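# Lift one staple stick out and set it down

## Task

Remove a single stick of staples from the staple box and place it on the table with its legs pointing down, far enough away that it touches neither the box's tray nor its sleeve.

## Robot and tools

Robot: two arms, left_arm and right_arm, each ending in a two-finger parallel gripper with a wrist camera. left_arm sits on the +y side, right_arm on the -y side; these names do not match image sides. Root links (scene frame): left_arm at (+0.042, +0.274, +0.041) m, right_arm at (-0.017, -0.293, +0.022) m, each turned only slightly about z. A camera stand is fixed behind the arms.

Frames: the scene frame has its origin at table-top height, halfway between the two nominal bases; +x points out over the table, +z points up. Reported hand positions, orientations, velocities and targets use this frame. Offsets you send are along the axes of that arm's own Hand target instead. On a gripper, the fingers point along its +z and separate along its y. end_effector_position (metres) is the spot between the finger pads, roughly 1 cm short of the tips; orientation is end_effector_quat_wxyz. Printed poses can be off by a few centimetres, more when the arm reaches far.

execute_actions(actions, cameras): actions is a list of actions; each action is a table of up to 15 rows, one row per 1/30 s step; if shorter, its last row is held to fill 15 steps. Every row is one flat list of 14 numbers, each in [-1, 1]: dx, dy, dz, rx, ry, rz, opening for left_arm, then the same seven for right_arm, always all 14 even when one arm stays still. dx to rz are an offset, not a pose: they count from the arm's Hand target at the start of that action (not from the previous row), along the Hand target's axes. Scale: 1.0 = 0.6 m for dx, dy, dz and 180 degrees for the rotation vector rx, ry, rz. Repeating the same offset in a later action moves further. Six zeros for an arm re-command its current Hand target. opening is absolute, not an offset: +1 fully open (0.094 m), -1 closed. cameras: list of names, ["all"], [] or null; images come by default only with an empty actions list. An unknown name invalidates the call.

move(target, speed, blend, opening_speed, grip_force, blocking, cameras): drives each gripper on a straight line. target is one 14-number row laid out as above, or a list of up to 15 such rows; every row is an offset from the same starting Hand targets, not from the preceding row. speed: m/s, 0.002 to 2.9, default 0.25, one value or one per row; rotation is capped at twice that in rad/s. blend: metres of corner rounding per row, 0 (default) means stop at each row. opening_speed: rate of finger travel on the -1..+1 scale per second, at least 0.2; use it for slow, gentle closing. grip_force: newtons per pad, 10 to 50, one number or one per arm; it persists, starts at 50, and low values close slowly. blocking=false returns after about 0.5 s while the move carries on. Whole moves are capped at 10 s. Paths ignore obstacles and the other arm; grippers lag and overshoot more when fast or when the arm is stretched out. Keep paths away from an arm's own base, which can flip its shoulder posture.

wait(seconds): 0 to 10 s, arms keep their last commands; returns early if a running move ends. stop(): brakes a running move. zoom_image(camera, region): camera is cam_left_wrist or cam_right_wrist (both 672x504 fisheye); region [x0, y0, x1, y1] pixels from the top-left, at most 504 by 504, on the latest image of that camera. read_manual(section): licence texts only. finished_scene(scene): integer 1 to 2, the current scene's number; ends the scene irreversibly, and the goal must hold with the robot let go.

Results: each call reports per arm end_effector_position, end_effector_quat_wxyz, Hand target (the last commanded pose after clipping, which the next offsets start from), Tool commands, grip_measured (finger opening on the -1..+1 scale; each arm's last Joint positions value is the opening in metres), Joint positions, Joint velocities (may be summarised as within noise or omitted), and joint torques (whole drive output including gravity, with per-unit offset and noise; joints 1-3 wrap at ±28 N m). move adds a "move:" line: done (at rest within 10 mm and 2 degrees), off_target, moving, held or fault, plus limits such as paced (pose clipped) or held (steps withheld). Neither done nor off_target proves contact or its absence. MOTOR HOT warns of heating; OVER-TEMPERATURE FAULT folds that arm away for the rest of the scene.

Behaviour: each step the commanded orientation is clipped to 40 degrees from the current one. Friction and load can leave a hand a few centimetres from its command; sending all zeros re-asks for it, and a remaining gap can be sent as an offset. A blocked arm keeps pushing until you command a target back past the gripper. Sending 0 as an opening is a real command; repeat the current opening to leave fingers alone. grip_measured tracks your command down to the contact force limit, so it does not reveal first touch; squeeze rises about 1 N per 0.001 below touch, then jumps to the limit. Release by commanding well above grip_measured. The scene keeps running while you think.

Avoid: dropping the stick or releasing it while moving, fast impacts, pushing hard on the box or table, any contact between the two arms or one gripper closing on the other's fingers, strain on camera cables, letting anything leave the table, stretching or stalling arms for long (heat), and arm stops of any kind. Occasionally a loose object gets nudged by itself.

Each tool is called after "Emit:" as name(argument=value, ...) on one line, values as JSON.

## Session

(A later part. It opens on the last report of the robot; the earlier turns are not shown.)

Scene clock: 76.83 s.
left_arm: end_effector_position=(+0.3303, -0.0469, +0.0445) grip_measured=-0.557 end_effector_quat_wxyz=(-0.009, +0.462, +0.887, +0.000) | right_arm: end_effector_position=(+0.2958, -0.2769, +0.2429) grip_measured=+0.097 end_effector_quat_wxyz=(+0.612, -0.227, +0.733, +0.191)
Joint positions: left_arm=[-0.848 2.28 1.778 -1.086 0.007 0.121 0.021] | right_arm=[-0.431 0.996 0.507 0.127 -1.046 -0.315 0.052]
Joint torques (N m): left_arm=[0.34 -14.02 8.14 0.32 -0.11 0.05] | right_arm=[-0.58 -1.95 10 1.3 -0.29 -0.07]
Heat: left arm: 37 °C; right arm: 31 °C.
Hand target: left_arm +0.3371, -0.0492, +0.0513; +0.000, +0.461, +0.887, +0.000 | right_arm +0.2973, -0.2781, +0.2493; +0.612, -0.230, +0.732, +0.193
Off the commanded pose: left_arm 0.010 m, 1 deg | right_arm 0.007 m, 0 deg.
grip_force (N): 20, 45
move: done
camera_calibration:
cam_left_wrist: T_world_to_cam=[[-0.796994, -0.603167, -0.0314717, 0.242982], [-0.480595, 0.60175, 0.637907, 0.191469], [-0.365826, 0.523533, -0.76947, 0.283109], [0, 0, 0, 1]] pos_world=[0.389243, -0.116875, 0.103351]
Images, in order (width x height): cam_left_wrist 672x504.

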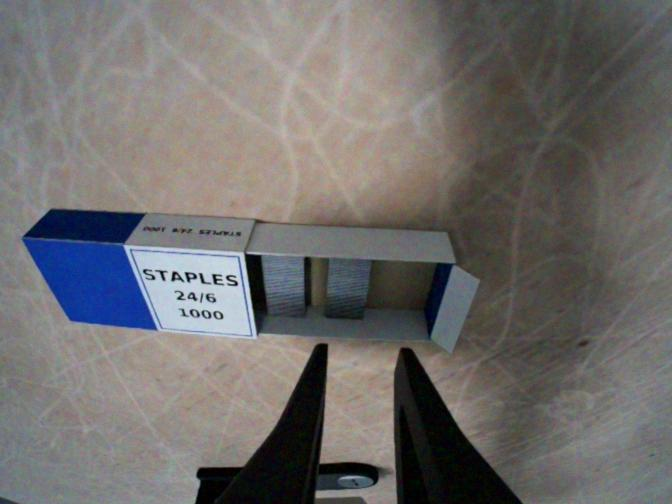

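Emit:
move(target=[0,0.009,0.01,0,0,0,-0.555,0,0,0,0,0,0,0.1], cameras=["cam_left_wrist"], speed=0.06)

Emit:
zoom_image(camera="cam_left_wrist", region=[220, 200, 470, 450])

Scene clock: 79.13 s.
left_arm: end_effector_position=(+0.3342, -0.0432, +0.0445) grip_measured=-0.557 end_effector_quat_wxyz=(-0.009, +0.461, +0.888, +0.000) | right_arm: end_effector_position=(+0.2958, -0.2769, +0.2429) grip_measured=+0.097 end_effector_quat_wxyz=(+0.612, -0.227, +0.733, +0.191)
Joint positions: left_arm=[-0.836 2.28 1.778 -1.086 0.007 0.131 0.021] | right_arm=[-0.431 0.996 0.507 0.127 -1.046 -0.315 0.052]
Joint torques (N m): left_arm=[0.25 -13.19 7.49 0.48 -0.11 0.07] | right_arm=[-0.58 -1.95 10 1.3 -0.29 -0.08]
Heat: left arm: 37 °C; right arm: 31 °C.
Hand target: left_arm +0.3416, -0.0461, +0.0453; +0.000, +0.461, +0.887, +0.000 | right_arm +0.2973, -0.2781, +0.2493; +0.612, -0.230, +0.732, +0.193
Off the commanded pose: left_arm 0.008 m, 1 deg | right_arm 0.007 m, 0 deg.
grip_force (N): 20, 45
move: done
camera_calibration:
cam_left_wrist: T_world_to_cam=[[-0.795595, -0.604997, -0.0317285, 0.247669], [-0.481988, 0.600366, 0.63816, 0.191595], [-0.367036, 0.52301, -0.76925, 0.282953], [0, 0, 0, 1]] pos_world=[0.393244, -0.113175, 0.103251]
Images, in order (width x height): cam_left_wrist 672x504.

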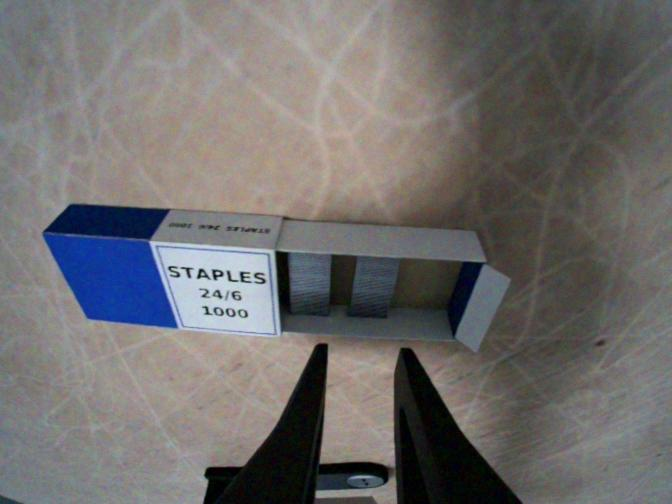

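Scaled by 2.016 from the camera's 672x504 image, which has a finer 960x720 frame.

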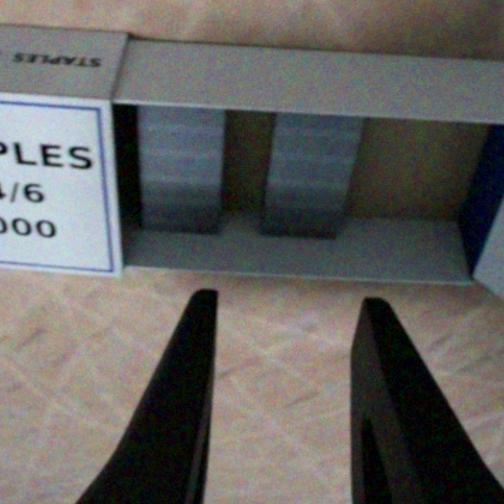

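Emit:
move(target=[0,-0.0185,0,0,0,0,-0.555,0,0,0,0,0,0,0.1], cameras=[], speed=0.06)

Emit:
wait(seconds=0.3, cameras=["cam_left_wrist"])

Emit:
zoom_image(camera="cam_left_wrist", region=[220, 200, 470, 450])

Scene clock: 80.47 s.
left_arm: end_effector_position=(+0.3288, -0.0481, +0.0445) grip_measured=-0.557 end_effector_quat_wxyz=(-0.009, +0.462, +0.887, +0.000) | right_arm: end_effector_position=(+0.2958, -0.2769, +0.2429) grip_measured=+0.097 end_effector_quat_wxyz=(+0.612, -0.227, +0.733, +0.191)
Joint positions: left_arm=[-0.853 2.28 1.778 -1.086 0.007 0.118 0.021] | right_arm=[-0.431 0.996 0.507 0.127 -1.046 -0.315 0.052]
Joint torques (N m): left_arm=[-0.39 -13.65 6.72 0.52 -0.11 -0.01] | right_arm=[-0.58 -1.94 10 1.29 -0.29 -0.07]
Heat: left arm: 38 °C; right arm: 31 °C.
Hand target: left_arm +0.3324, -0.0525, +0.0453; +0.000, +0.461, +0.887, +0.000 | right_arm +0.2973, -0.2781, +0.2493; +0.612, -0.230, +0.732, +0.193
Off the commanded pose: left_arm 0.006 m, 1 deg | right_arm 0.007 m, 0 deg.
grip_force (N): 20, 45
move: done
No camera images: "cameras" was empty.

Scene clock: 80.77 s.
left_arm: end_effector_position=(+0.3288, -0.0481, +0.0445) grip_measured=-0.557 end_effector_quat_wxyz=(-0.009, +0.462, +0.887, +0.000) | right_arm: end_effector_position=(+0.2958, -0.2769, +0.2429) grip_measured=+0.097 end_effector_quat_wxyz=(+0.612, -0.227, +0.733, +0.191)
Joint positions: left_arm=[-0.853 2.28 1.778 -1.086 0.007 0.118 0.021] | right_arm=[-0.431 0.996 0.507 0.127 -1.046 -0.315 0.052]
Joint torques (N m): left_arm=[-0.34 -13.64 6.72 0.52 -0.1 -0.04] | right_arm=[-0.59 -1.95 10 1.3 -0.29 -0.07]
Heat: left arm: 38 °C; right arm: 31 °C.
Hand target: left_arm +0.3324, -0.0525, +0.0453; +0.000, +0.461, +0.887, +0.000 | right_arm +0.2973, -0.2781, +0.2493; +0.612, -0.230, +0.732, +0.193
Tool commands: left_gripper/opening=-0.555 right_gripper/opening=+0.1
Off the commanded pose: left_arm 0.006 m, 1 deg | right_arm 0.007 m, 0 deg.
grip_force (N): 20, 45
wait: 0.30 s; at rest by 0.17 s
camera_calibration:
cam_left_wrist: T_world_to_cam=[[-0.79769, -0.602221, -0.0319482, 0.241348], [-0.479972, 0.601904, 0.638231, 0.191291], [-0.365126, 0.524444, -0.769182, 0.282934], [0, 0, 0, 1]] pos_world=[0.387642, -0.118177, 0.103251]
Images, in order (width x height): cam_left_wrist 672x504.

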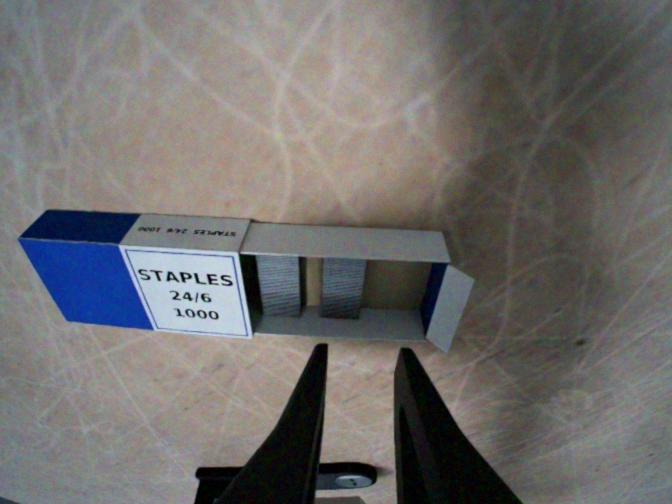

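Scaled by 2.016 from the camera's 672x504 image, which has a finer 960x720 frame.

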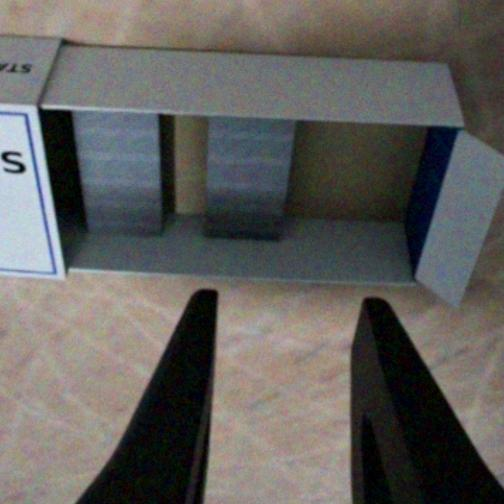

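Emit:
move(target=[0,0.012,0,0,0,0,-0.555,0,0,0,0,0,0,0.1], cameras=[], speed=0.06)

Emit:
wait(seconds=0.3, cameras=["cam_left_wrist"])

Emit:
zoom_image(camera="cam_left_wrist", region=[220, 200, 470, 450])

Scene clock: 82.00 s.
left_arm: end_effector_position=(+0.3309, -0.0462, +0.0445) grip_measured=-0.557 end_effector_quat_wxyz=(-0.009, +0.461, +0.887, +0.000) | right_arm: end_effector_position=(+0.2958, -0.2769, +0.2429) grip_measured=+0.097 end_effector_quat_wxyz=(+0.612, -0.227, +0.733, +0.191)
Joint positions: left_arm=[-0.846 2.28 1.778 -1.086 0.007 0.122 0.021] | right_arm=[-0.431 0.996 0.507 0.127 -1.046 -0.315 0.052]
Joint torques (N m): left_arm=[0.34 -13.38 7.2 0.49 -0.11 0.09] | right_arm=[-0.58 -1.95 10 1.29 -0.29 -0.08]
Heat: left arm: 38 °C; right arm: 31 °C.
Hand target: left_arm +0.3384, -0.0483, +0.0453; +0.000, +0.461, +0.887, +0.000 | right_arm +0.2973, -0.2781, +0.2493; +0.612, -0.230, +0.732, +0.193
Off the commanded pose: left_arm 0.008 m, 1 deg | right_arm 0.007 m, 0 deg.
grip_force (N): 20, 45
move: done
No camera images: "cameras" was empty.

Scene clock: 82.30 s.
left_arm: end_effector_position=(+0.3311, -0.0460, +0.0445) grip_measured=-0.557 end_effector_quat_wxyz=(-0.009, +0.461, +0.887, +0.000) | right_arm: end_effector_position=(+0.2958, -0.2769, +0.2429) grip_measured=+0.097 end_effector_quat_wxyz=(+0.612, -0.227, +0.733, +0.191)
Joint positions: left_arm=[-0.846 2.28 1.778 -1.086 0.007 0.122 0.021] | right_arm=[-0.431 0.996 0.507 0.127 -1.046 -0.315 0.052]
Joint torques (N m): left_arm=[0.39 -13.37 7.19 0.49 -0.11 0.06] | right_arm=[-0.59 -1.95 10 1.29 -0.3 -0.08]
Heat: left arm: 38 °C; right arm: 31 °C.
Hand target: left_arm +0.3383, -0.0484, +0.0453; +0.000, +0.461, +0.887, +0.000 | right_arm +0.2973, -0.2781, +0.2493; +0.612, -0.230, +0.732, +0.193
Tool commands: left_gripper/opening=-0.555 right_gripper/opening=+0.1
Off the commanded pose: left_arm 0.008 m, 1 deg | right_arm 0.007 m, 0 deg.
grip_force (N): 20, 45
wait: 0.30 s; at rest by 0.17 s
camera_calibration:
cam_left_wrist: T_world_to_cam=[[-0.796069, -0.604364, -0.0319105, 0.243785], [-0.481597, 0.600664, 0.638175, 0.191662], [-0.366522, 0.523399, -0.76923, 0.283122], [0, 0, 0, 1]] pos_world=[0.390144, -0.115976, 0.103251]
Images, in order (width x height): cam_left_wrist 672x504.

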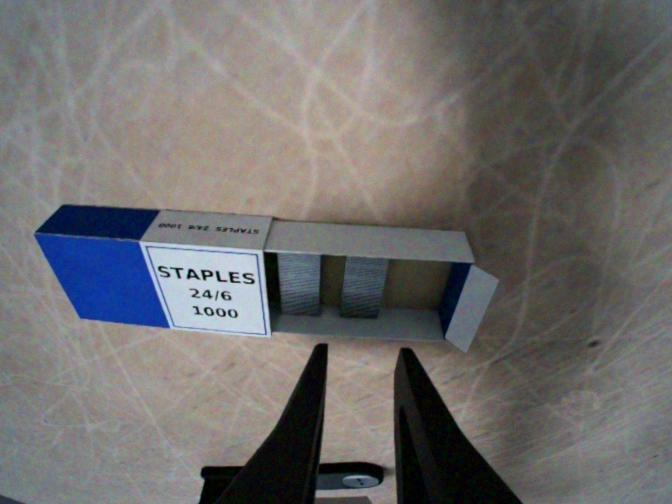

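Scaled by 2.016 from the camera's 672x504 image, which has a finer 960x720 frame.

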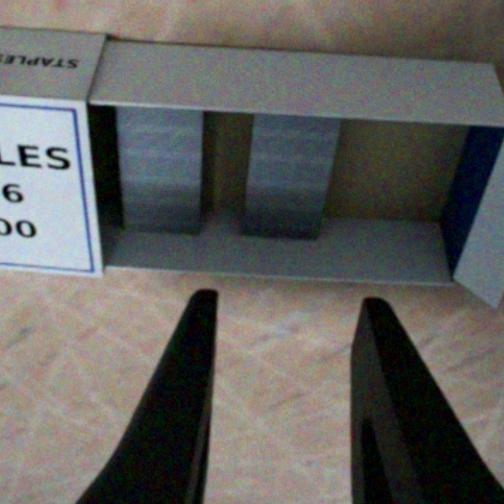

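Emit:
move(target=[0,-0.0103,0,0,0,0,-0.635,0,0,0,0,0,0,0.1], cameras=[], speed=0.06)

Emit:
wait(seconds=0.3, cameras=["cam_left_wrist"])

Emit:
zoom_image(camera="cam_left_wrist", region=[220, 200, 470, 450])

Scene clock: 83.33 s.
left_arm: end_effector_position=(+0.3311, -0.0460, +0.0445) grip_measured=-0.633 end_effector_quat_wxyz=(-0.009, +0.460, +0.888, +0.000) | right_arm: end_effector_position=(+0.2958, -0.2769, +0.2429) grip_measured=+0.097 end_effector_quat_wxyz=(+0.612, -0.227, +0.733, +0.191)
Joint positions: left_arm=[-0.846 2.28 1.778 -1.086 0.007 0.12 0.017] | right_arm=[-0.431 0.996 0.507 0.127 -1.046 -0.315 0.052]
Joint torques (N m): left_arm=[-0.75 -13.61 6.78 0.52 -0.11 -0.03] | right_arm=[-0.58 -1.94 10 1.29 -0.3 -0.07]
Heat: left arm: 38 °C; right arm: 31 °C.
Hand target: left_arm +0.3332, -0.0520, +0.0453; +0.000, +0.461, +0.887, +0.000 | right_arm +0.2973, -0.2781, +0.2493; +0.612, -0.230, +0.732, +0.193
Off the commanded pose: left_arm 0.006 m, 1 deg | right_arm 0.007 m, 0 deg.
grip_force (N): 20, 45
move: done
No camera images: "cameras" was empty.

Scene clock: 83.63 s.
left_arm: end_effector_position=(+0.3311, -0.0460, +0.0445) grip_measured=-0.633 end_effector_quat_wxyz=(-0.009, +0.460, +0.888, +0.000) | right_arm: end_effector_position=(+0.2958, -0.2769, +0.2429) grip_measured=+0.097 end_effector_quat_wxyz=(+0.612, -0.227, +0.733, +0.191)
Joint positions: left_arm=[-0.846 2.28 1.778 -1.086 0.007 0.12 0.017] | right_arm=[-0.431 0.996 0.507 0.127 -1.046 -0.315 0.052]
Joint torques (N m): left_arm=[-0.76 -13.63 6.8 0.52 -0.11 -0.03] | right_arm=[-0.58 -1.94 10 1.29 -0.29 -0.07]
Heat: left arm: 38 °C; right arm: 31 °C.
Hand target: left_arm +0.3332, -0.0520, +0.0453; +0.000, +0.461, +0.887, +0.000 | right_arm +0.2973, -0.2781, +0.2493; +0.612, -0.230, +0.732, +0.193
Tool commands: left_gripper/opening=-0.635 right_gripper/opening=+0.1
Off the commanded pose: left_arm 0.006 m, 1 deg | right_arm 0.007 m, 0 deg.
grip_force (N): 20, 45
wait: 0.30 s; at rest by 0.17 s
camera_calibration:
cam_left_wrist: T_world_to_cam=[[-0.794469, -0.606466, -0.0319226, 0.243199], [-0.483145, 0.599323, 0.638265, 0.192079], [-0.367954, 0.522505, -0.769154, 0.283538], [0, 0, 0, 1]] pos_world=[0.390345, -0.115775, 0.103251]
Images, in order (width x height): cam_left_wrist 672x504.

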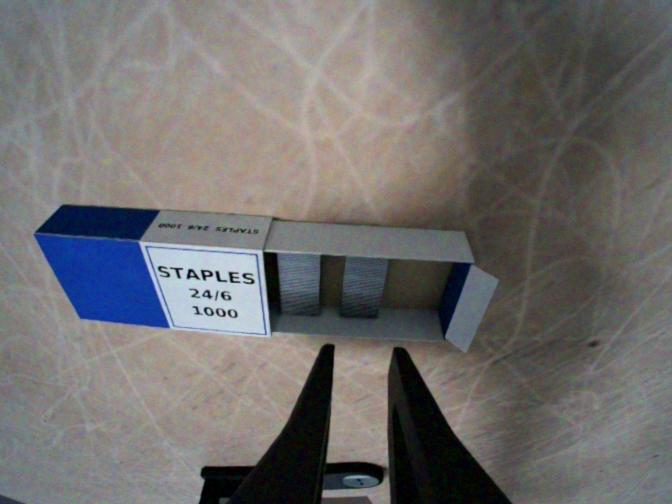

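Scaled by 2.016 from the camera's 672x504 image, which has a finer 960x720 frame.

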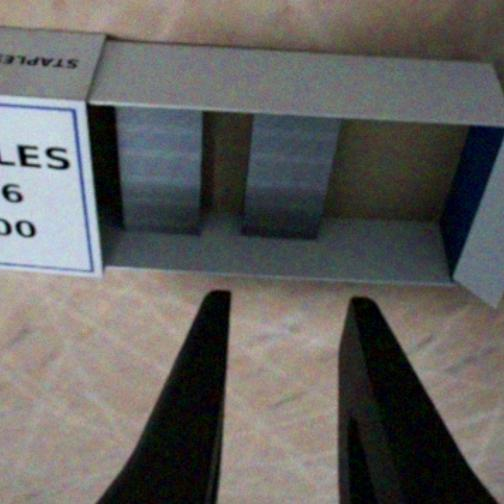

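Emit:
move(target=[0,-0.003,0,0,0,0,-0.635,0,0,0,0,0,0,0.1], cameras=[], speed=0.06)

Emit:
wait(seconds=0.3, cameras=["cam_left_wrist"])

Emit:
zoom_image(camera="cam_left_wrist", region=[220, 200, 470, 450])

Scene clock: 84.47 s.
left_arm: end_effector_position=(+0.3292, -0.0477, +0.0445) grip_measured=-0.633 end_effector_quat_wxyz=(-0.009, +0.461, +0.887, +0.000) | right_arm: end_effector_position=(+0.2958, -0.2769, +0.2429) grip_measured=+0.097 end_effector_quat_wxyz=(+0.612, -0.227, +0.733, +0.191)
Joint positions: left_arm=[-0.852 2.28 1.778 -1.086 0.007 0.116 0.017] | right_arm=[-0.431 0.996 0.507 0.127 -1.046 -0.315 0.052]
Joint torques (N m): left_arm=[-0.65 -13.71 6.68 0.52 -0.11 -0.04] | right_arm=[-0.58 -1.95 10 1.29 -0.29 -0.07]
Heat: left arm: 38 °C; right arm: 31 °C.
Hand target: left_arm +0.3317, -0.0530, +0.0453; +0.000, +0.461, +0.887, +0.000 | right_arm +0.2973, -0.2781, +0.2493; +0.612, -0.230, +0.732, +0.193
Off the commanded pose: left_arm 0.006 m, 1 deg | right_arm 0.007 m, 0 deg.
grip_force (N): 20, 45
move: done
No camera images: "cameras" was empty.

Scene clock: 84.77 s.
left_arm: end_effector_position=(+0.3292, -0.0477, +0.0445) grip_measured=-0.633 end_effector_quat_wxyz=(-0.009, +0.461, +0.887, +0.000) | right_arm: end_effector_position=(+0.2958, -0.2769, +0.2429) grip_measured=+0.097 end_effector_quat_wxyz=(+0.612, -0.227, +0.733, +0.191)
Joint positions: left_arm=[-0.852 2.28 1.778 -1.086 0.007 0.116 0.017] | right_arm=[-0.431 0.996 0.507 0.127 -1.046 -0.315 0.052]
Joint torques (N m): left_arm=[-0.57 -13.7 6.69 0.53 -0.11 -0.04] | right_arm=[-0.57 -1.94 10 1.29 -0.29 -0.08]
Heat: left arm: 38 °C; right arm: 32 °C.
Hand target: left_arm +0.3318, -0.0529, +0.0453; +0.000, +0.461, +0.887, +0.000 | right_arm +0.2973, -0.2781, +0.2493; +0.612, -0.230, +0.732, +0.193
Tool commands: left_gripper/opening=-0.635 right_gripper/opening=+0.1
Off the commanded pose: left_arm 0.006 m, 1 deg | right_arm 0.007 m, 0 deg.
grip_force (N): 20, 45
wait: 0.30 s; at rest by 0.17 s
camera_calibration:
cam_left_wrist: T_world_to_cam=[[-0.795857, -0.604643, -0.0319167, 0.24113], [-0.481778, 0.600446, 0.638243, 0.191806], [-0.366745, 0.523327, -0.769173, 0.283387], [0, 0, 0, 1]] pos_world=[0.388244, -0.117676, 0.103251]
Images, in order (width x height): cam_left_wrist 672x504.

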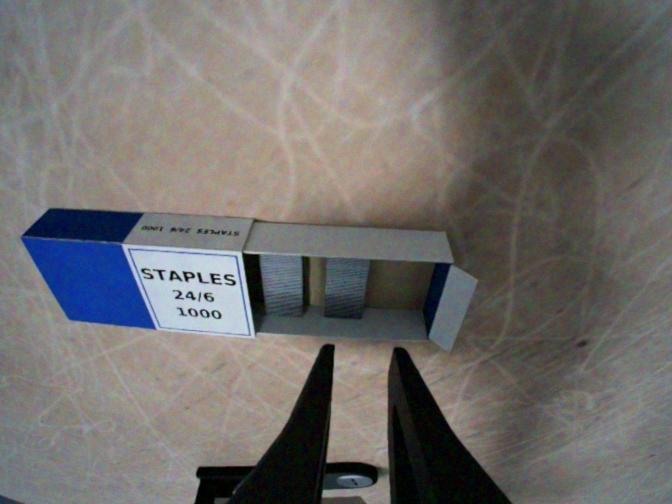

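Scaled by 2.016 from the camera's 672x504 image, which has a finer 960x720 frame.

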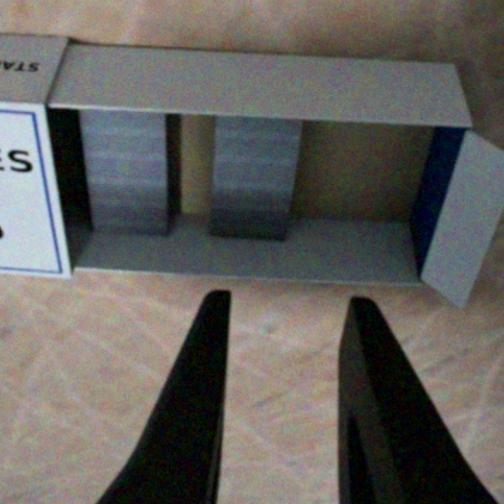

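Emit:
move(target=[[0,0.025,0,0,0,0,-0.635,0,0,0,0,0,0,0.1],[0,0.0055,0,0,0,0,-0.635,0,0,0,0,0,0,0.1]], cameras=[], speed=0.04)

Emit:
wait(seconds=0.3, cameras=["cam_left_wrist"])

Emit:
zoom_image(camera="cam_left_wrist", region=[220, 200, 470, 450])

Scene clock: 87.00 s.
left_arm: end_effector_position=(+0.3304, -0.0467, +0.0445) grip_measured=-0.633 end_effector_quat_wxyz=(-0.009, +0.463, +0.886, +0.000) | right_arm: end_effector_position=(+0.2958, -0.2769, +0.2429) grip_measured=+0.097 end_effector_quat_wxyz=(+0.612, -0.227, +0.733, +0.191)
Joint positions: left_arm=[-0.848 2.28 1.778 -1.086 0.006 0.124 0.017] | right_arm=[-0.431 0.996 0.507 0.127 -1.046 -0.315 0.052]
Joint torques (N m): left_arm=[-0.14 -13.55 6.89 0.51 -0.1 0.01] | right_arm=[-0.58 -1.95 10 1.29 -0.29 -0.08]
Heat: left arm: 38 °C; right arm: 32 °C.
Hand target: left_arm +0.3344, -0.0511, +0.0453; +0.000, +0.461, +0.887, +0.000 | right_arm +0.2973, -0.2781, +0.2493; +0.612, -0.230, +0.732, +0.193
Off the commanded pose: left_arm 0.006 m, 1 deg | right_arm 0.007 m, 0 deg.
grip_force (N): 20, 45
move: done
No camera images: "cameras" was empty.

Scene clock: 87.30 s.
left_arm: end_effector_position=(+0.3304, -0.0467, +0.0445) grip_measured=-0.633 end_effector_quat_wxyz=(-0.009, +0.463, +0.887, +0.000) | right_arm: end_effector_position=(+0.2958, -0.2769, +0.2429) grip_measured=+0.097 end_effector_quat_wxyz=(+0.612, -0.227, +0.733, +0.191)
Joint positions: left_arm=[-0.848 2.28 1.778 -1.086 0.006 0.124 0.017] | right_arm=[-0.431 0.996 0.507 0.127 -1.046 -0.315 0.052]
Joint torques (N m): left_arm=[-0.27 -13.56 6.9 0.51 -0.1 -0.04] | right_arm=[-0.58 -1.95 9.99 1.3 -0.29 -0.08]
Heat: left arm: 38 °C; right arm: 32 °C.
Hand target: left_arm +0.3344, -0.0511, +0.0453; +0.000, +0.461, +0.887, +0.000 | right_arm +0.2973, -0.2781, +0.2493; +0.612, -0.230, +0.732, +0.193
Tool commands: left_gripper/opening=-0.635 right_gripper/opening=+0.1
Off the commanded pose: left_arm 0.006 m, 1 deg | right_arm 0.007 m, 0 deg.
grip_force (N): 20, 45
wait: 0.30 s; at rest by 0.17 s
camera_calibration:
cam_left_wrist: T_world_to_cam=[[-0.79839, -0.601256, -0.0326288, 0.24378], [-0.479587, 0.602193, 0.638247, 0.19111], [-0.364101, 0.525219, -0.76914, 0.282487], [0, 0, 0, 1]] pos_world=[0.38914, -0.116878, 0.103251]
Images, in order (width x height): cam_left_wrist 672x504.

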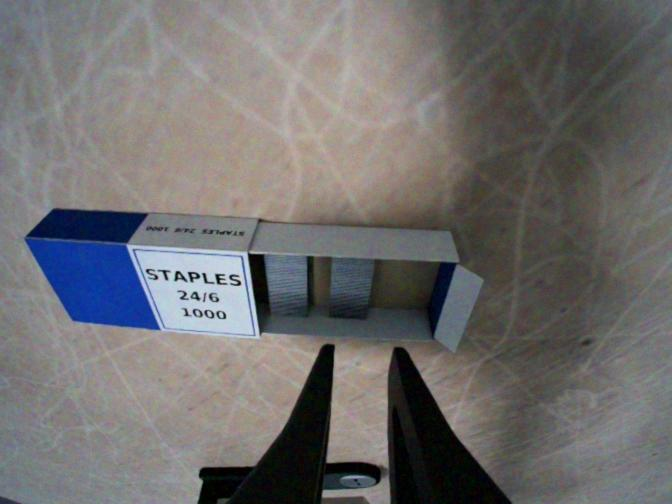

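Scaled by 2.016 from the camera's 672x504 image, which has a finer 960x720 frame.

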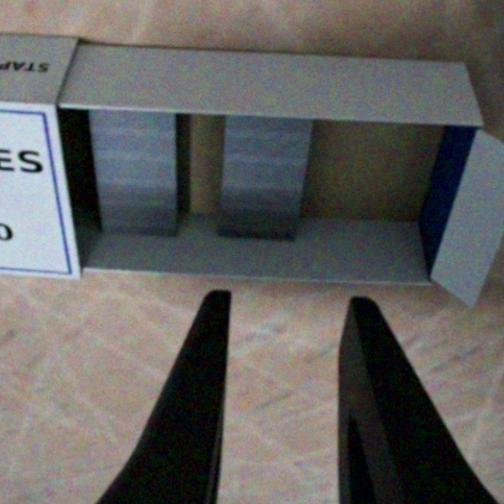

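Emit:
move(target=[[0,0.022,0,0,0,0,-0.635,0,0,0,0,0,0,0.1],[0,0.0035,0,0,0,0,-0.62,0,0,0,0,0,0,0.1]], cameras=[], speed=0.04)

Emit:
wait(seconds=0.3, cameras=["cam_left_wrist"])

Emit:
zoom_image(camera="cam_left_wrist", region=[220, 200, 470, 450])

Scene clock: 89.57 s.
left_arm: end_effector_position=(+0.3321, -0.0451, +0.0445) grip_measured=-0.622 end_effector_quat_wxyz=(-0.009, +0.462, +0.887, +0.001) | right_arm: end_effector_position=(+0.2958, -0.2769, +0.2429) grip_measured=+0.097 end_effector_quat_wxyz=(+0.612, -0.227, +0.733, +0.191)
Joint positions: left_arm=[-0.843 2.28 1.778 -1.086 0.005 0.128 0.018] | right_arm=[-0.431 0.996 0.507 0.127 -1.046 -0.315 0.052]
Joint torques (N m): left_arm=[-0.28 -13.48 7.04 0.51 -0.1 -0.04] | right_arm=[-0.58 -1.94 10 1.29 -0.29 -0.07]
Heat: left arm: 39 °C; right arm: 32 °C.
Hand target: left_arm +0.3362, -0.0499, +0.0453; +0.000, +0.461, +0.887, +0.000 | right_arm +0.2973, -0.2781, +0.2493; +0.612, -0.230, +0.732, +0.193
Off the commanded pose: left_arm 0.006 m, 1 deg | right_arm 0.007 m, 0 deg.
grip_force (N): 20, 45
move: done
No camera images: "cameras" was empty.

Scene clock: 89.87 s.
left_arm: end_effector_position=(+0.3321, -0.0451, +0.0445) grip_measured=-0.622 end_effector_quat_wxyz=(-0.009, +0.462, +0.887, +0.001) | right_arm: end_effector_position=(+0.2958, -0.2769, +0.2429) grip_measured=+0.097 end_effector_quat_wxyz=(+0.612, -0.227, +0.733, +0.191)
Joint positions: left_arm=[-0.843 2.28 1.778 -1.086 0.005 0.128 0.018] | right_arm=[-0.431 0.996 0.507 0.127 -1.046 -0.315 0.052]
Joint torques (N m): left_arm=[-0.27 -13.46 7.02 0.5 -0.09 -0.03] | right_arm=[-0.58 -1.95 10 1.3 -0.29 -0.07]
Heat: left arm: 39 °C; right arm: 32 °C.
Hand target: left_arm +0.3362, -0.0499, +0.0453; +0.000, +0.461, +0.887, +0.000 | right_arm +0.2973, -0.2781, +0.2493; +0.612, -0.230, +0.732, +0.193
Tool commands: left_gripper/opening=-0.62 right_gripper/opening=+0.1
Off the commanded pose: left_arm 0.006 m, 1 deg | right_arm 0.007 m, 0 deg.
grip_force (N): 20, 45
wait: 0.30 s; at rest by 0.17 s
camera_calibration:
cam_left_wrist: T_world_to_cam=[[-0.798115, -0.601583, -0.033335, 0.245965], [-0.4802, 0.601711, 0.638242, 0.191207], [-0.363897, 0.525398, -0.769114, 0.282257], [0, 0, 0, 1]] pos_world=[0.390838, -0.115379, 0.103251]
Images, in order (width x height): cam_left_wrist 672x504.

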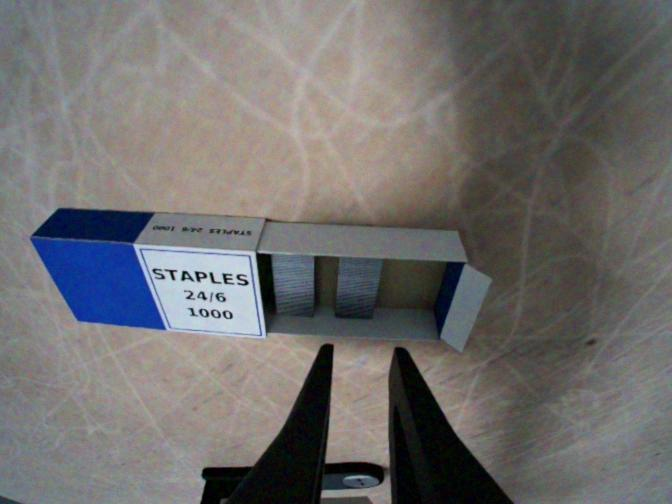

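Scaled by 2.016 from the camera's 672x504 image, which has a finer 960x720 frame.

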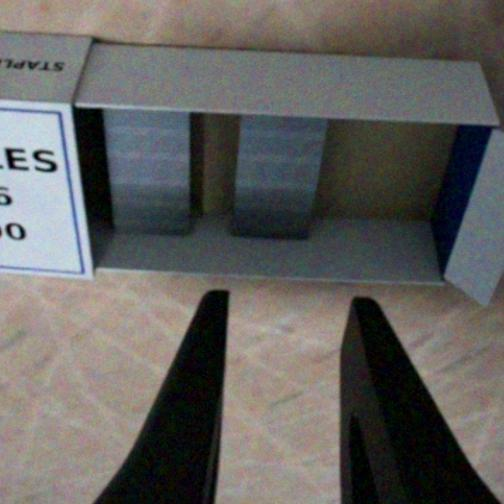

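Emit:
move(target=[0,0,0.038,0,0,0,-0.62,0,0,0,0,0,0,0.1], cameras=["cam_left_wrist"], speed=0.04)

Emit:
zoom_image(camera="cam_left_wrist", region=[220, 220, 470, 470])

Scene clock: 91.13 s.
left_arm: end_effector_position=(+0.3365, -0.0500, +0.0323) grip_measured=-0.622 end_effector_quat_wxyz=(+0.002, +0.462, +0.887, -0.004) | right_arm: end_effector_position=(+0.2958, -0.2769, +0.2429) grip_measured=+0.097 end_effector_quat_wxyz=(+0.612, -0.227, +0.733, +0.191)
Joint positions: left_arm=[-0.843 2.296 1.755 -1.022 0.005 0.128 0.018] | right_arm=[-0.431 0.996 0.507 0.127 -1.046 -0.315 0.052]
Joint torques (N m): left_arm=[-0.28 -12.6 5.23 0.66 -0.1 -0.04] | right_arm=[-0.58 -1.95 10 1.3 -0.3 -0.07]
Heat: left arm: 39 °C; right arm: 32 °C.
Hand target: left_arm +0.3362, -0.0499, +0.0225; +0.000, +0.461, +0.887, +0.000 | right_arm +0.2973, -0.2781, +0.2493; +0.612, -0.230, +0.732, +0.193
Off the commanded pose: left_arm 0.010 m, 1 deg | right_arm 0.007 m, 0 deg.
grip_force (N): 20, 45
move: done
camera_calibration:
cam_left_wrist: T_world_to_cam=[[-0.797566, -0.602182, -0.035581, 0.246059], [-0.490645, 0.613264, 0.619011, 0.208717], [-0.350937, 0.51116, -0.784576, 0.272514], [0, 0, 0, 1]] pos_world=[0.394289, -0.119125, 0.0933646]
Images, in order (width x height): cam_left_wrist 672x504.

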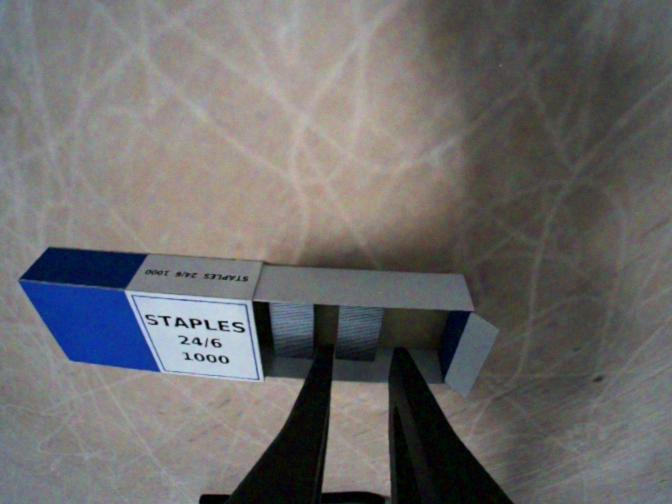

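Scaled by 2.016 from the camera's 672x504 image, which has a finer 960x720 frame.

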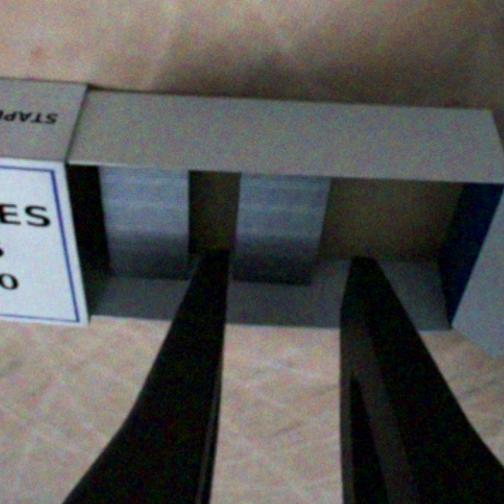

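Emit:
move(target=[0.01,0,0.015,0,0,0,-0.62,0,0,0,0,0,0,0.1], cameras=["cam_left_wrist"], speed=0.04)

Emit:
zoom_image(camera="cam_left_wrist", region=[220, 220, 470, 470])

Scene clock: 92.53 s.
left_arm: end_effector_position=(+0.3326, -0.0451, +0.0197) grip_measured=-0.622 end_effector_quat_wxyz=(-0.001, +0.462, +0.887, -0.001) | right_arm: end_effector_position=(+0.2958, -0.2769, +0.2429) grip_measured=+0.097 end_effector_quat_wxyz=(+0.612, -0.227, +0.733, +0.191)
Joint positions: left_arm=[-0.843 2.296 1.702 -0.978 0.003 0.128 0.018] | right_arm=[-0.431 0.996 0.507 0.127 -1.046 -0.315 0.052]
Joint torques (N m): left_arm=[-0.14 -13.3 5 0.65 -0.07 -0.02] | right_arm=[-0.58 -1.94 9.99 1.29 -0.29 -0.08]
Heat: left arm: 38 °C; right arm: 32 °C.
Hand target: left_arm +0.3328, -0.0450, +0.0136; +0.000, +0.461, +0.887, +0.000 | right_arm +0.2973, -0.2781, +0.2493; +0.612, -0.230, +0.732, +0.193
Off the commanded pose: left_arm 0.006 m, 0 deg | right_arm 0.007 m, 0 deg.
grip_force (N): 20, 45
move: done
camera_calibration:
cam_left_wrist: T_world_to_cam=[[-0.797714, -0.601892, -0.0371303, 0.245555], [-0.488347, 0.608651, 0.625349, 0.210463], [-0.353793, 0.516982, -0.779461, 0.259866], [0, 0, 0, 1]] pos_world=[0.3906, -0.114647, 0.0800599]
Images, in order (width x height): cam_left_wrist 672x504.

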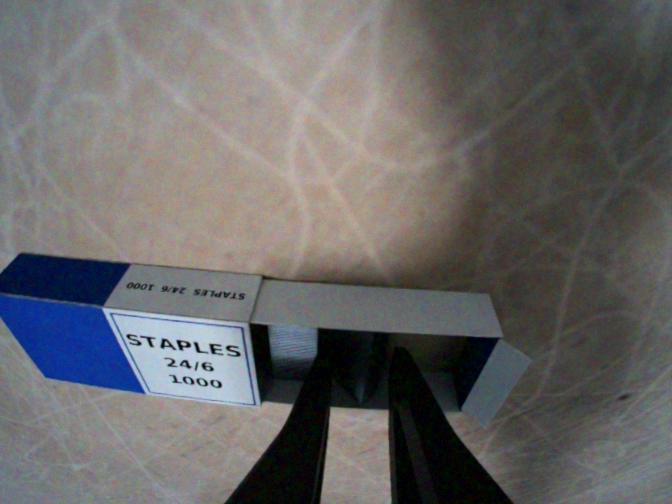

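Scaled by 2.016 from the camera's 672x504 image, which has a finer 960x720 frame.

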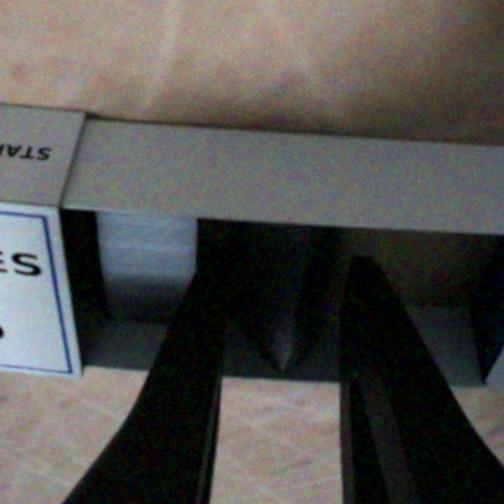

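Emit:
move(target=[0.003,0,0.007,0,0,0,-0.62,0,0,0,0,0,0,0.1], cameras=["cam_left_wrist"], speed=0.04)

Emit:
zoom_image(camera="cam_left_wrist", region=[220, 250, 470, 500])

Scene clock: 93.33 s.
left_arm: end_effector_position=(+0.3312, -0.0436, +0.0157) grip_measured=-0.622 end_effector_quat_wxyz=(-0.002, +0.462, +0.887, -0.001) | right_arm: end_effector_position=(+0.2958, -0.2769, +0.2429) grip_measured=+0.097 end_effector_quat_wxyz=(+0.612, -0.227, +0.733, +0.191)
Joint positions: left_arm=[-0.843 2.296 1.685 -0.962 0.003 0.128 0.018] | right_arm=[-0.431 0.996 0.507 0.127 -1.046 -0.315 0.052]
Joint torques (N m): left_arm=[-0.1 -13.31 4.85 0.69 -0.07 -0.02] | right_arm=[-0.58 -1.95 9.99 1.3 -0.29 -0.07]
Heat: left arm: 38 °C; right arm: 32 °C.
Hand target: left_arm +0.3317, -0.0435, +0.0093; +0.000, +0.461, +0.887, +0.000 | right_arm +0.2973, -0.2781, +0.2493; +0.612, -0.230, +0.732, +0.193
Off the commanded pose: left_arm 0.006 m, 0 deg | right_arm 0.007 m, 0 deg.
grip_force (N): 20, 45
move: done
camera_calibration:
cam_left_wrist: T_world_to_cam=[[-0.79769, -0.601934, -0.0369513, 0.245177], [-0.487594, 0.607683, 0.626876, 0.211089], [-0.354883, 0.51807, -0.778242, 0.255866], [0, 0, 0, 1]] pos_world=[0.389304, -0.113252, 0.0758588]
Images, in order (width x height): cam_left_wrist 672x504.

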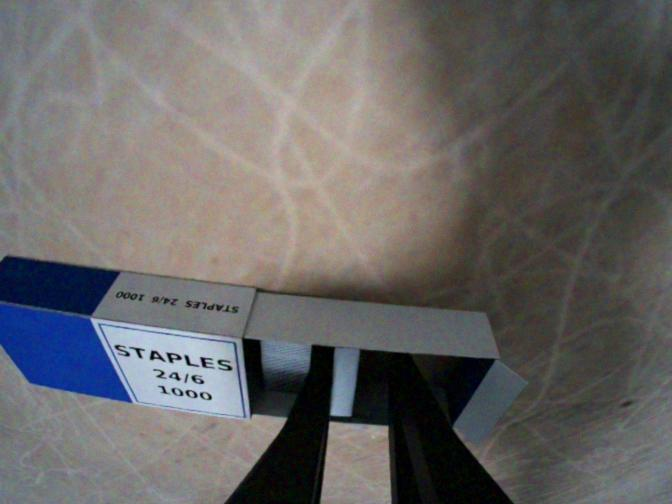

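Scaled by 2.016 from the camera's 672x504 image, which has a finer 960x720 frame.

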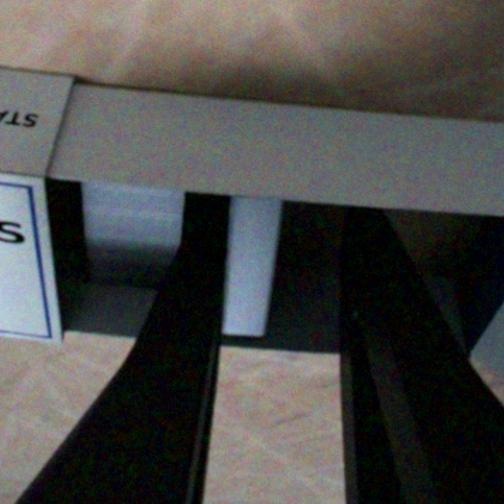

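Emit:
move(target=[0,0,-0.06,0,0,0,-0.62,0,0,0,0,0,0,0.1], cameras=["cam_left_wrist"], speed=0.05)

Emit:
zoom_image(camera="cam_left_wrist", region=[220, 220, 470, 470])

Scene clock: 94.87 s.
left_arm: end_effector_position=(+0.3229, -0.0344, +0.0212) grip_measured=-0.622 end_effector_quat_wxyz=(-0.029, +0.462, +0.886, +0.009) | right_arm: end_effector_position=(+0.2958, -0.2769, +0.2429) grip_measured=+0.097 end_effector_quat_wxyz=(+0.612, -0.227, +0.733, +0.191)
Joint positions: left_arm=[-0.843 2.296 1.706 -1.041 0.003 0.128 0.018] | right_arm=[-0.431 0.996 0.507 0.127 -1.046 -0.315 0.052]
Joint torques (N m): left_arm=[-0.1 -17.84 7.98 0.19 -0.08 -0.01] | right_arm=[-0.58 -1.95 10 1.29 -0.29 -0.08]
Heat: left arm: 38 °C; right arm: 32 °C.
Hand target: left_arm +0.3317, -0.0435, +0.0453; +0.000, +0.461, +0.887, +0.000 | right_arm +0.2973, -0.2781, +0.2493; +0.612, -0.230, +0.732, +0.193
Off the commanded pose: left_arm 0.027 m, 3 deg | right_arm 0.007 m, 0 deg.
grip_force (N): 20, 45
move: off_target (left_arm)
camera_calibration:
cam_left_wrist: T_world_to_cam=[[-0.799047, -0.600434, -0.0316706, 0.244604], [-0.462581, 0.580237, 0.670331, 0.188044], [-0.384113, 0.550276, -0.741386, 0.262114], [0, 0, 0, 1]] pos_world=[0.383117, -0.106476, 0.0760228]
Images, in order (width x height): cam_left_wrist 672x504.

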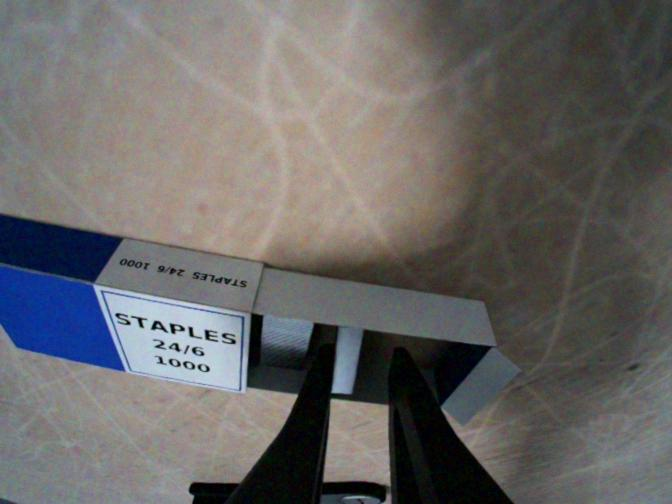

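Scaled by 2.016 from the camera's 672x504 image, which has a finer 960x720 frame.

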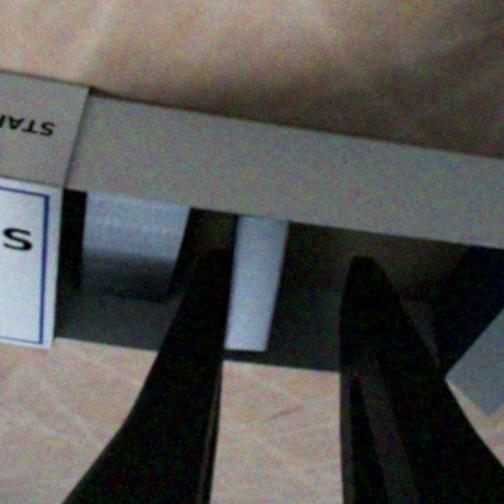

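Emit:
move(target=[0,0,-0.03,0,0,0,-0.62,0,0,0,0,0,0,0.1], cameras=["cam_left_wrist"], speed=0.05)

Emit:
zoom_image(camera="cam_left_wrist", region=[220, 180, 470, 430])

Scene clock: 96.03 s.
left_arm: end_effector_position=(+0.3242, -0.0358, +0.0408) grip_measured=-0.622 end_effector_quat_wxyz=(-0.027, +0.462, +0.886, +0.008) | right_arm: end_effector_position=(+0.2958, -0.2769, +0.2429) grip_measured=+0.097 end_effector_quat_wxyz=(+0.612, -0.227, +0.733, +0.191)
Joint positions: left_arm=[-0.843 2.274 1.75 -1.103 0.003 0.128 0.018] | right_arm=[-0.431 0.996 0.507 0.127 -1.046 -0.315 0.052]
Joint torques (N m): left_arm=[-0.08 -17.43 8.03 0.2 -0.08 -0.01] | right_arm=[-0.58 -1.95 10 1.3 -0.29 -0.07]
Heat: left arm: 39 °C; right arm: 32 °C.
Hand target: left_arm +0.3317, -0.0436, +0.0634; +0.000, +0.461, +0.887, +0.000 | right_arm +0.2973, -0.2781, +0.2493; +0.612, -0.230, +0.732, +0.193
Off the commanded pose: left_arm 0.025 m, 3 deg | right_arm 0.007 m, 0 deg.
grip_force (N): 20, 45
move: off_target (left_arm)
camera_calibration:
cam_left_wrist: T_world_to_cam=[[-0.798926, -0.600574, -0.0320734, 0.245395], [-0.464662, 0.582509, 0.666913, 0.17724], [-0.381847, 0.547717, -0.744445, 0.277333], [0, 0, 0, 1]] pos_world=[0.384308, -0.107766, 0.096126]
Images, in order (width x height): cam_left_wrist 672x504.

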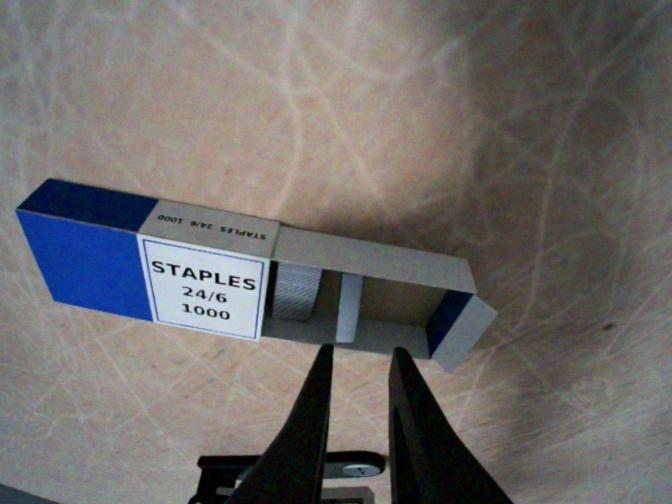

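Scaled by 2.016 from the camera's 672x504 image, which has a finer 960x720 frame.

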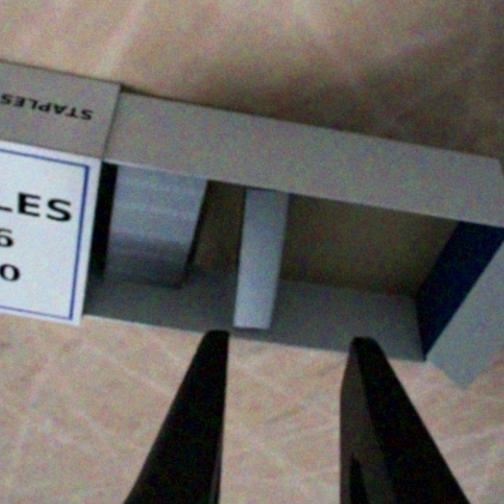

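Emit:
zoom_image(camera="cam_left_wrist", region=[260, 250, 410, 360])

Scaled by 3.360 from the camera's 672x504 image, which has a finer 960x720 frame.

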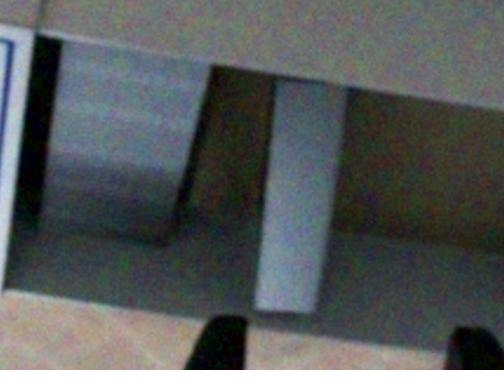

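Emit:
move(target=[[0.018,0.022,0,0,0,0,-0.62,0,0,0,0,0,0,0.1],[0.018,0.0025,0,0,0,0,-0.62,0,0,0,0,0,0,0.1],[0.018,0.0025,0.052,0,0,0,-0.62,0,0,0,0,0,0,0.1]], cameras=["cam_left_wrist"], speed=0.04)

Emit:
zoom_image(camera="cam_left_wrist", region=[220, 200, 470, 450])

Scene clock: 99.93 s.
left_arm: end_effector_position=(+0.3261, -0.0321, +0.0327) grip_measured=-0.622 end_effector_quat_wxyz=(-0.007, +0.462, +0.887, +0.001) | right_arm: end_effector_position=(+0.2958, -0.2769, +0.2429) grip_measured=+0.097 end_effector_quat_wxyz=(+0.612, -0.227, +0.733, +0.191)
Joint positions: left_arm=[-0.834 2.238 1.657 -1.004 0.003 0.137 0.018] | right_arm=[-0.431 0.996 0.507 0.127 -1.046 -0.315 0.052]
Joint torques (N m): left_arm=[-0.27 -14.01 5 0.61 -0.07 -0.03] | right_arm=[-0.58 -1.94 10 1.29 -0.29 -0.07]
Heat: left arm: 39 °C; right arm: 32 °C.
Hand target: left_arm +0.3268, -0.0338, +0.0321; +0.000, +0.461, +0.887, +0.000 | right_arm +0.2973, -0.2781, +0.2493; +0.612, -0.230, +0.732, +0.193
Off the commanded pose: left_arm 0.002 m, 1 deg | right_arm 0.007 m, 0 deg.
grip_force (N): 20, 45
move: done
camera_calibration:
cam_left_wrist: T_world_to_cam=[[-0.798031, -0.601532, -0.036143, 0.248661], [-0.482925, 0.602499, 0.635435, 0.188952], [-0.360458, 0.524551, -0.771308, 0.263101], [0, 0, 0, 1]] pos_world=[0.384525, -0.102276, 0.0918525]
Images, in order (width x height): cam_left_wrist 672x504.

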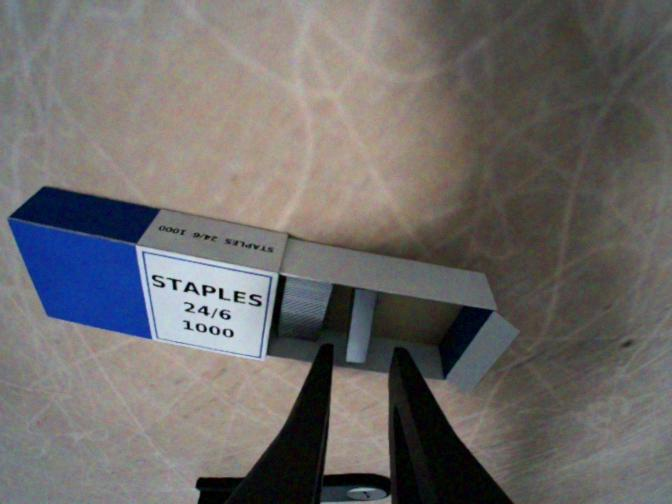

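Scaled by 2.016 from the camera's 672x504 image, which has a finer 960x720 frame.

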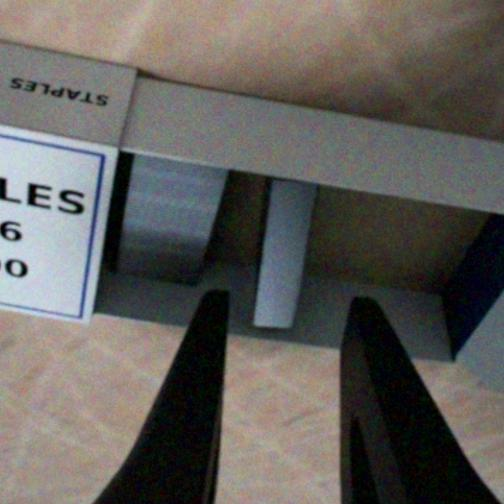

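Emit:
move(target=[0.007,0,0.036,0,0,0,-0.62,0,0,0,0,0,0,0.1], cameras=["cam_left_wrist"], speed=0.04)

Emit:
zoom_image(camera="cam_left_wrist", region=[220, 230, 470, 480])

Scene clock: 101.27 s.
left_arm: end_effector_position=(+0.3247, -0.0306, +0.0174) grip_measured=-0.622 end_effector_quat_wxyz=(+0.000, +0.462, +0.887, -0.002) | right_arm: end_effector_position=(+0.2958, -0.2769, +0.2429) grip_measured=+0.097 end_effector_quat_wxyz=(+0.612, -0.227, +0.733, +0.191)
Joint positions: left_arm=[-0.834 2.238 1.592 -0.923 0.003 0.137 0.018] | right_arm=[-0.431 0.996 0.507 0.127 -1.046 -0.315 0.052]
Joint torques (N m): left_arm=[-0.16 -12.48 4.94 0.62 -0.08 -0.03] | right_arm=[-0.58 -1.96 10 1.3 -0.29 -0.07]
Heat: left arm: 38 °C; right arm: 32 °C.
Hand target: left_arm +0.3244, -0.0304, +0.0106; +0.000, +0.461, +0.887, +0.000 | right_arm +0.2973, -0.2781, +0.2493; +0.612, -0.230, +0.732, +0.193
Off the commanded pose: left_arm 0.007 m, 0 deg | right_arm 0.007 m, 0 deg.
grip_force (N): 20, 45
move: done
camera_calibration:
cam_left_wrist: T_world_to_cam=[[-0.797619, -0.601982, -0.0377059, 0.24774], [-0.489645, 0.609733, 0.623277, 0.199755], [-0.352211, 0.5156, -0.781092, 0.247247], [0, 0, 0, 1]] pos_world=[0.382494, -0.100142, 0.0779612]
Images, in order (width x height): cam_left_wrist 672x504.

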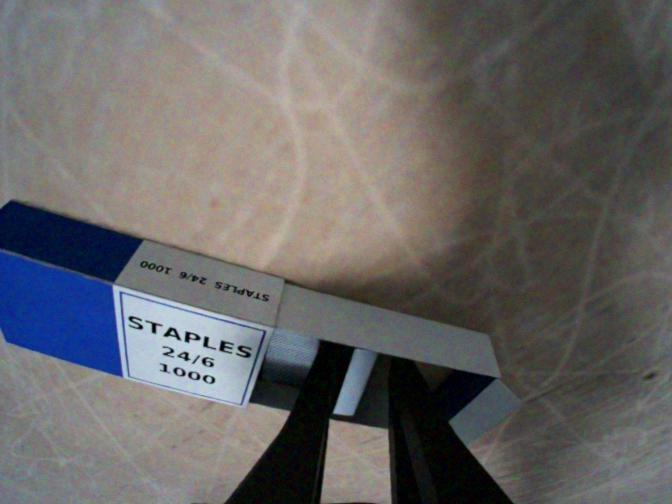

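Scaled by 2.016 from the camera's 672x504 image, which has a finer 960x720 frame.

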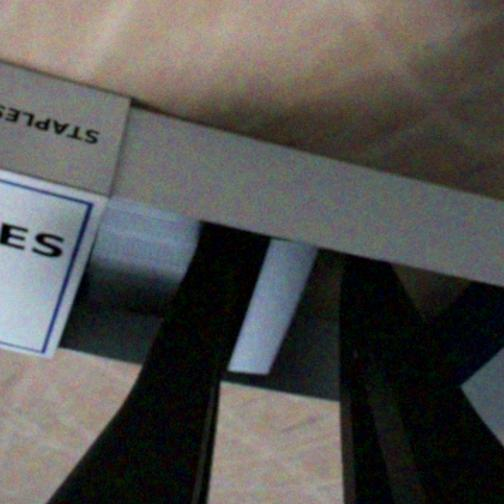

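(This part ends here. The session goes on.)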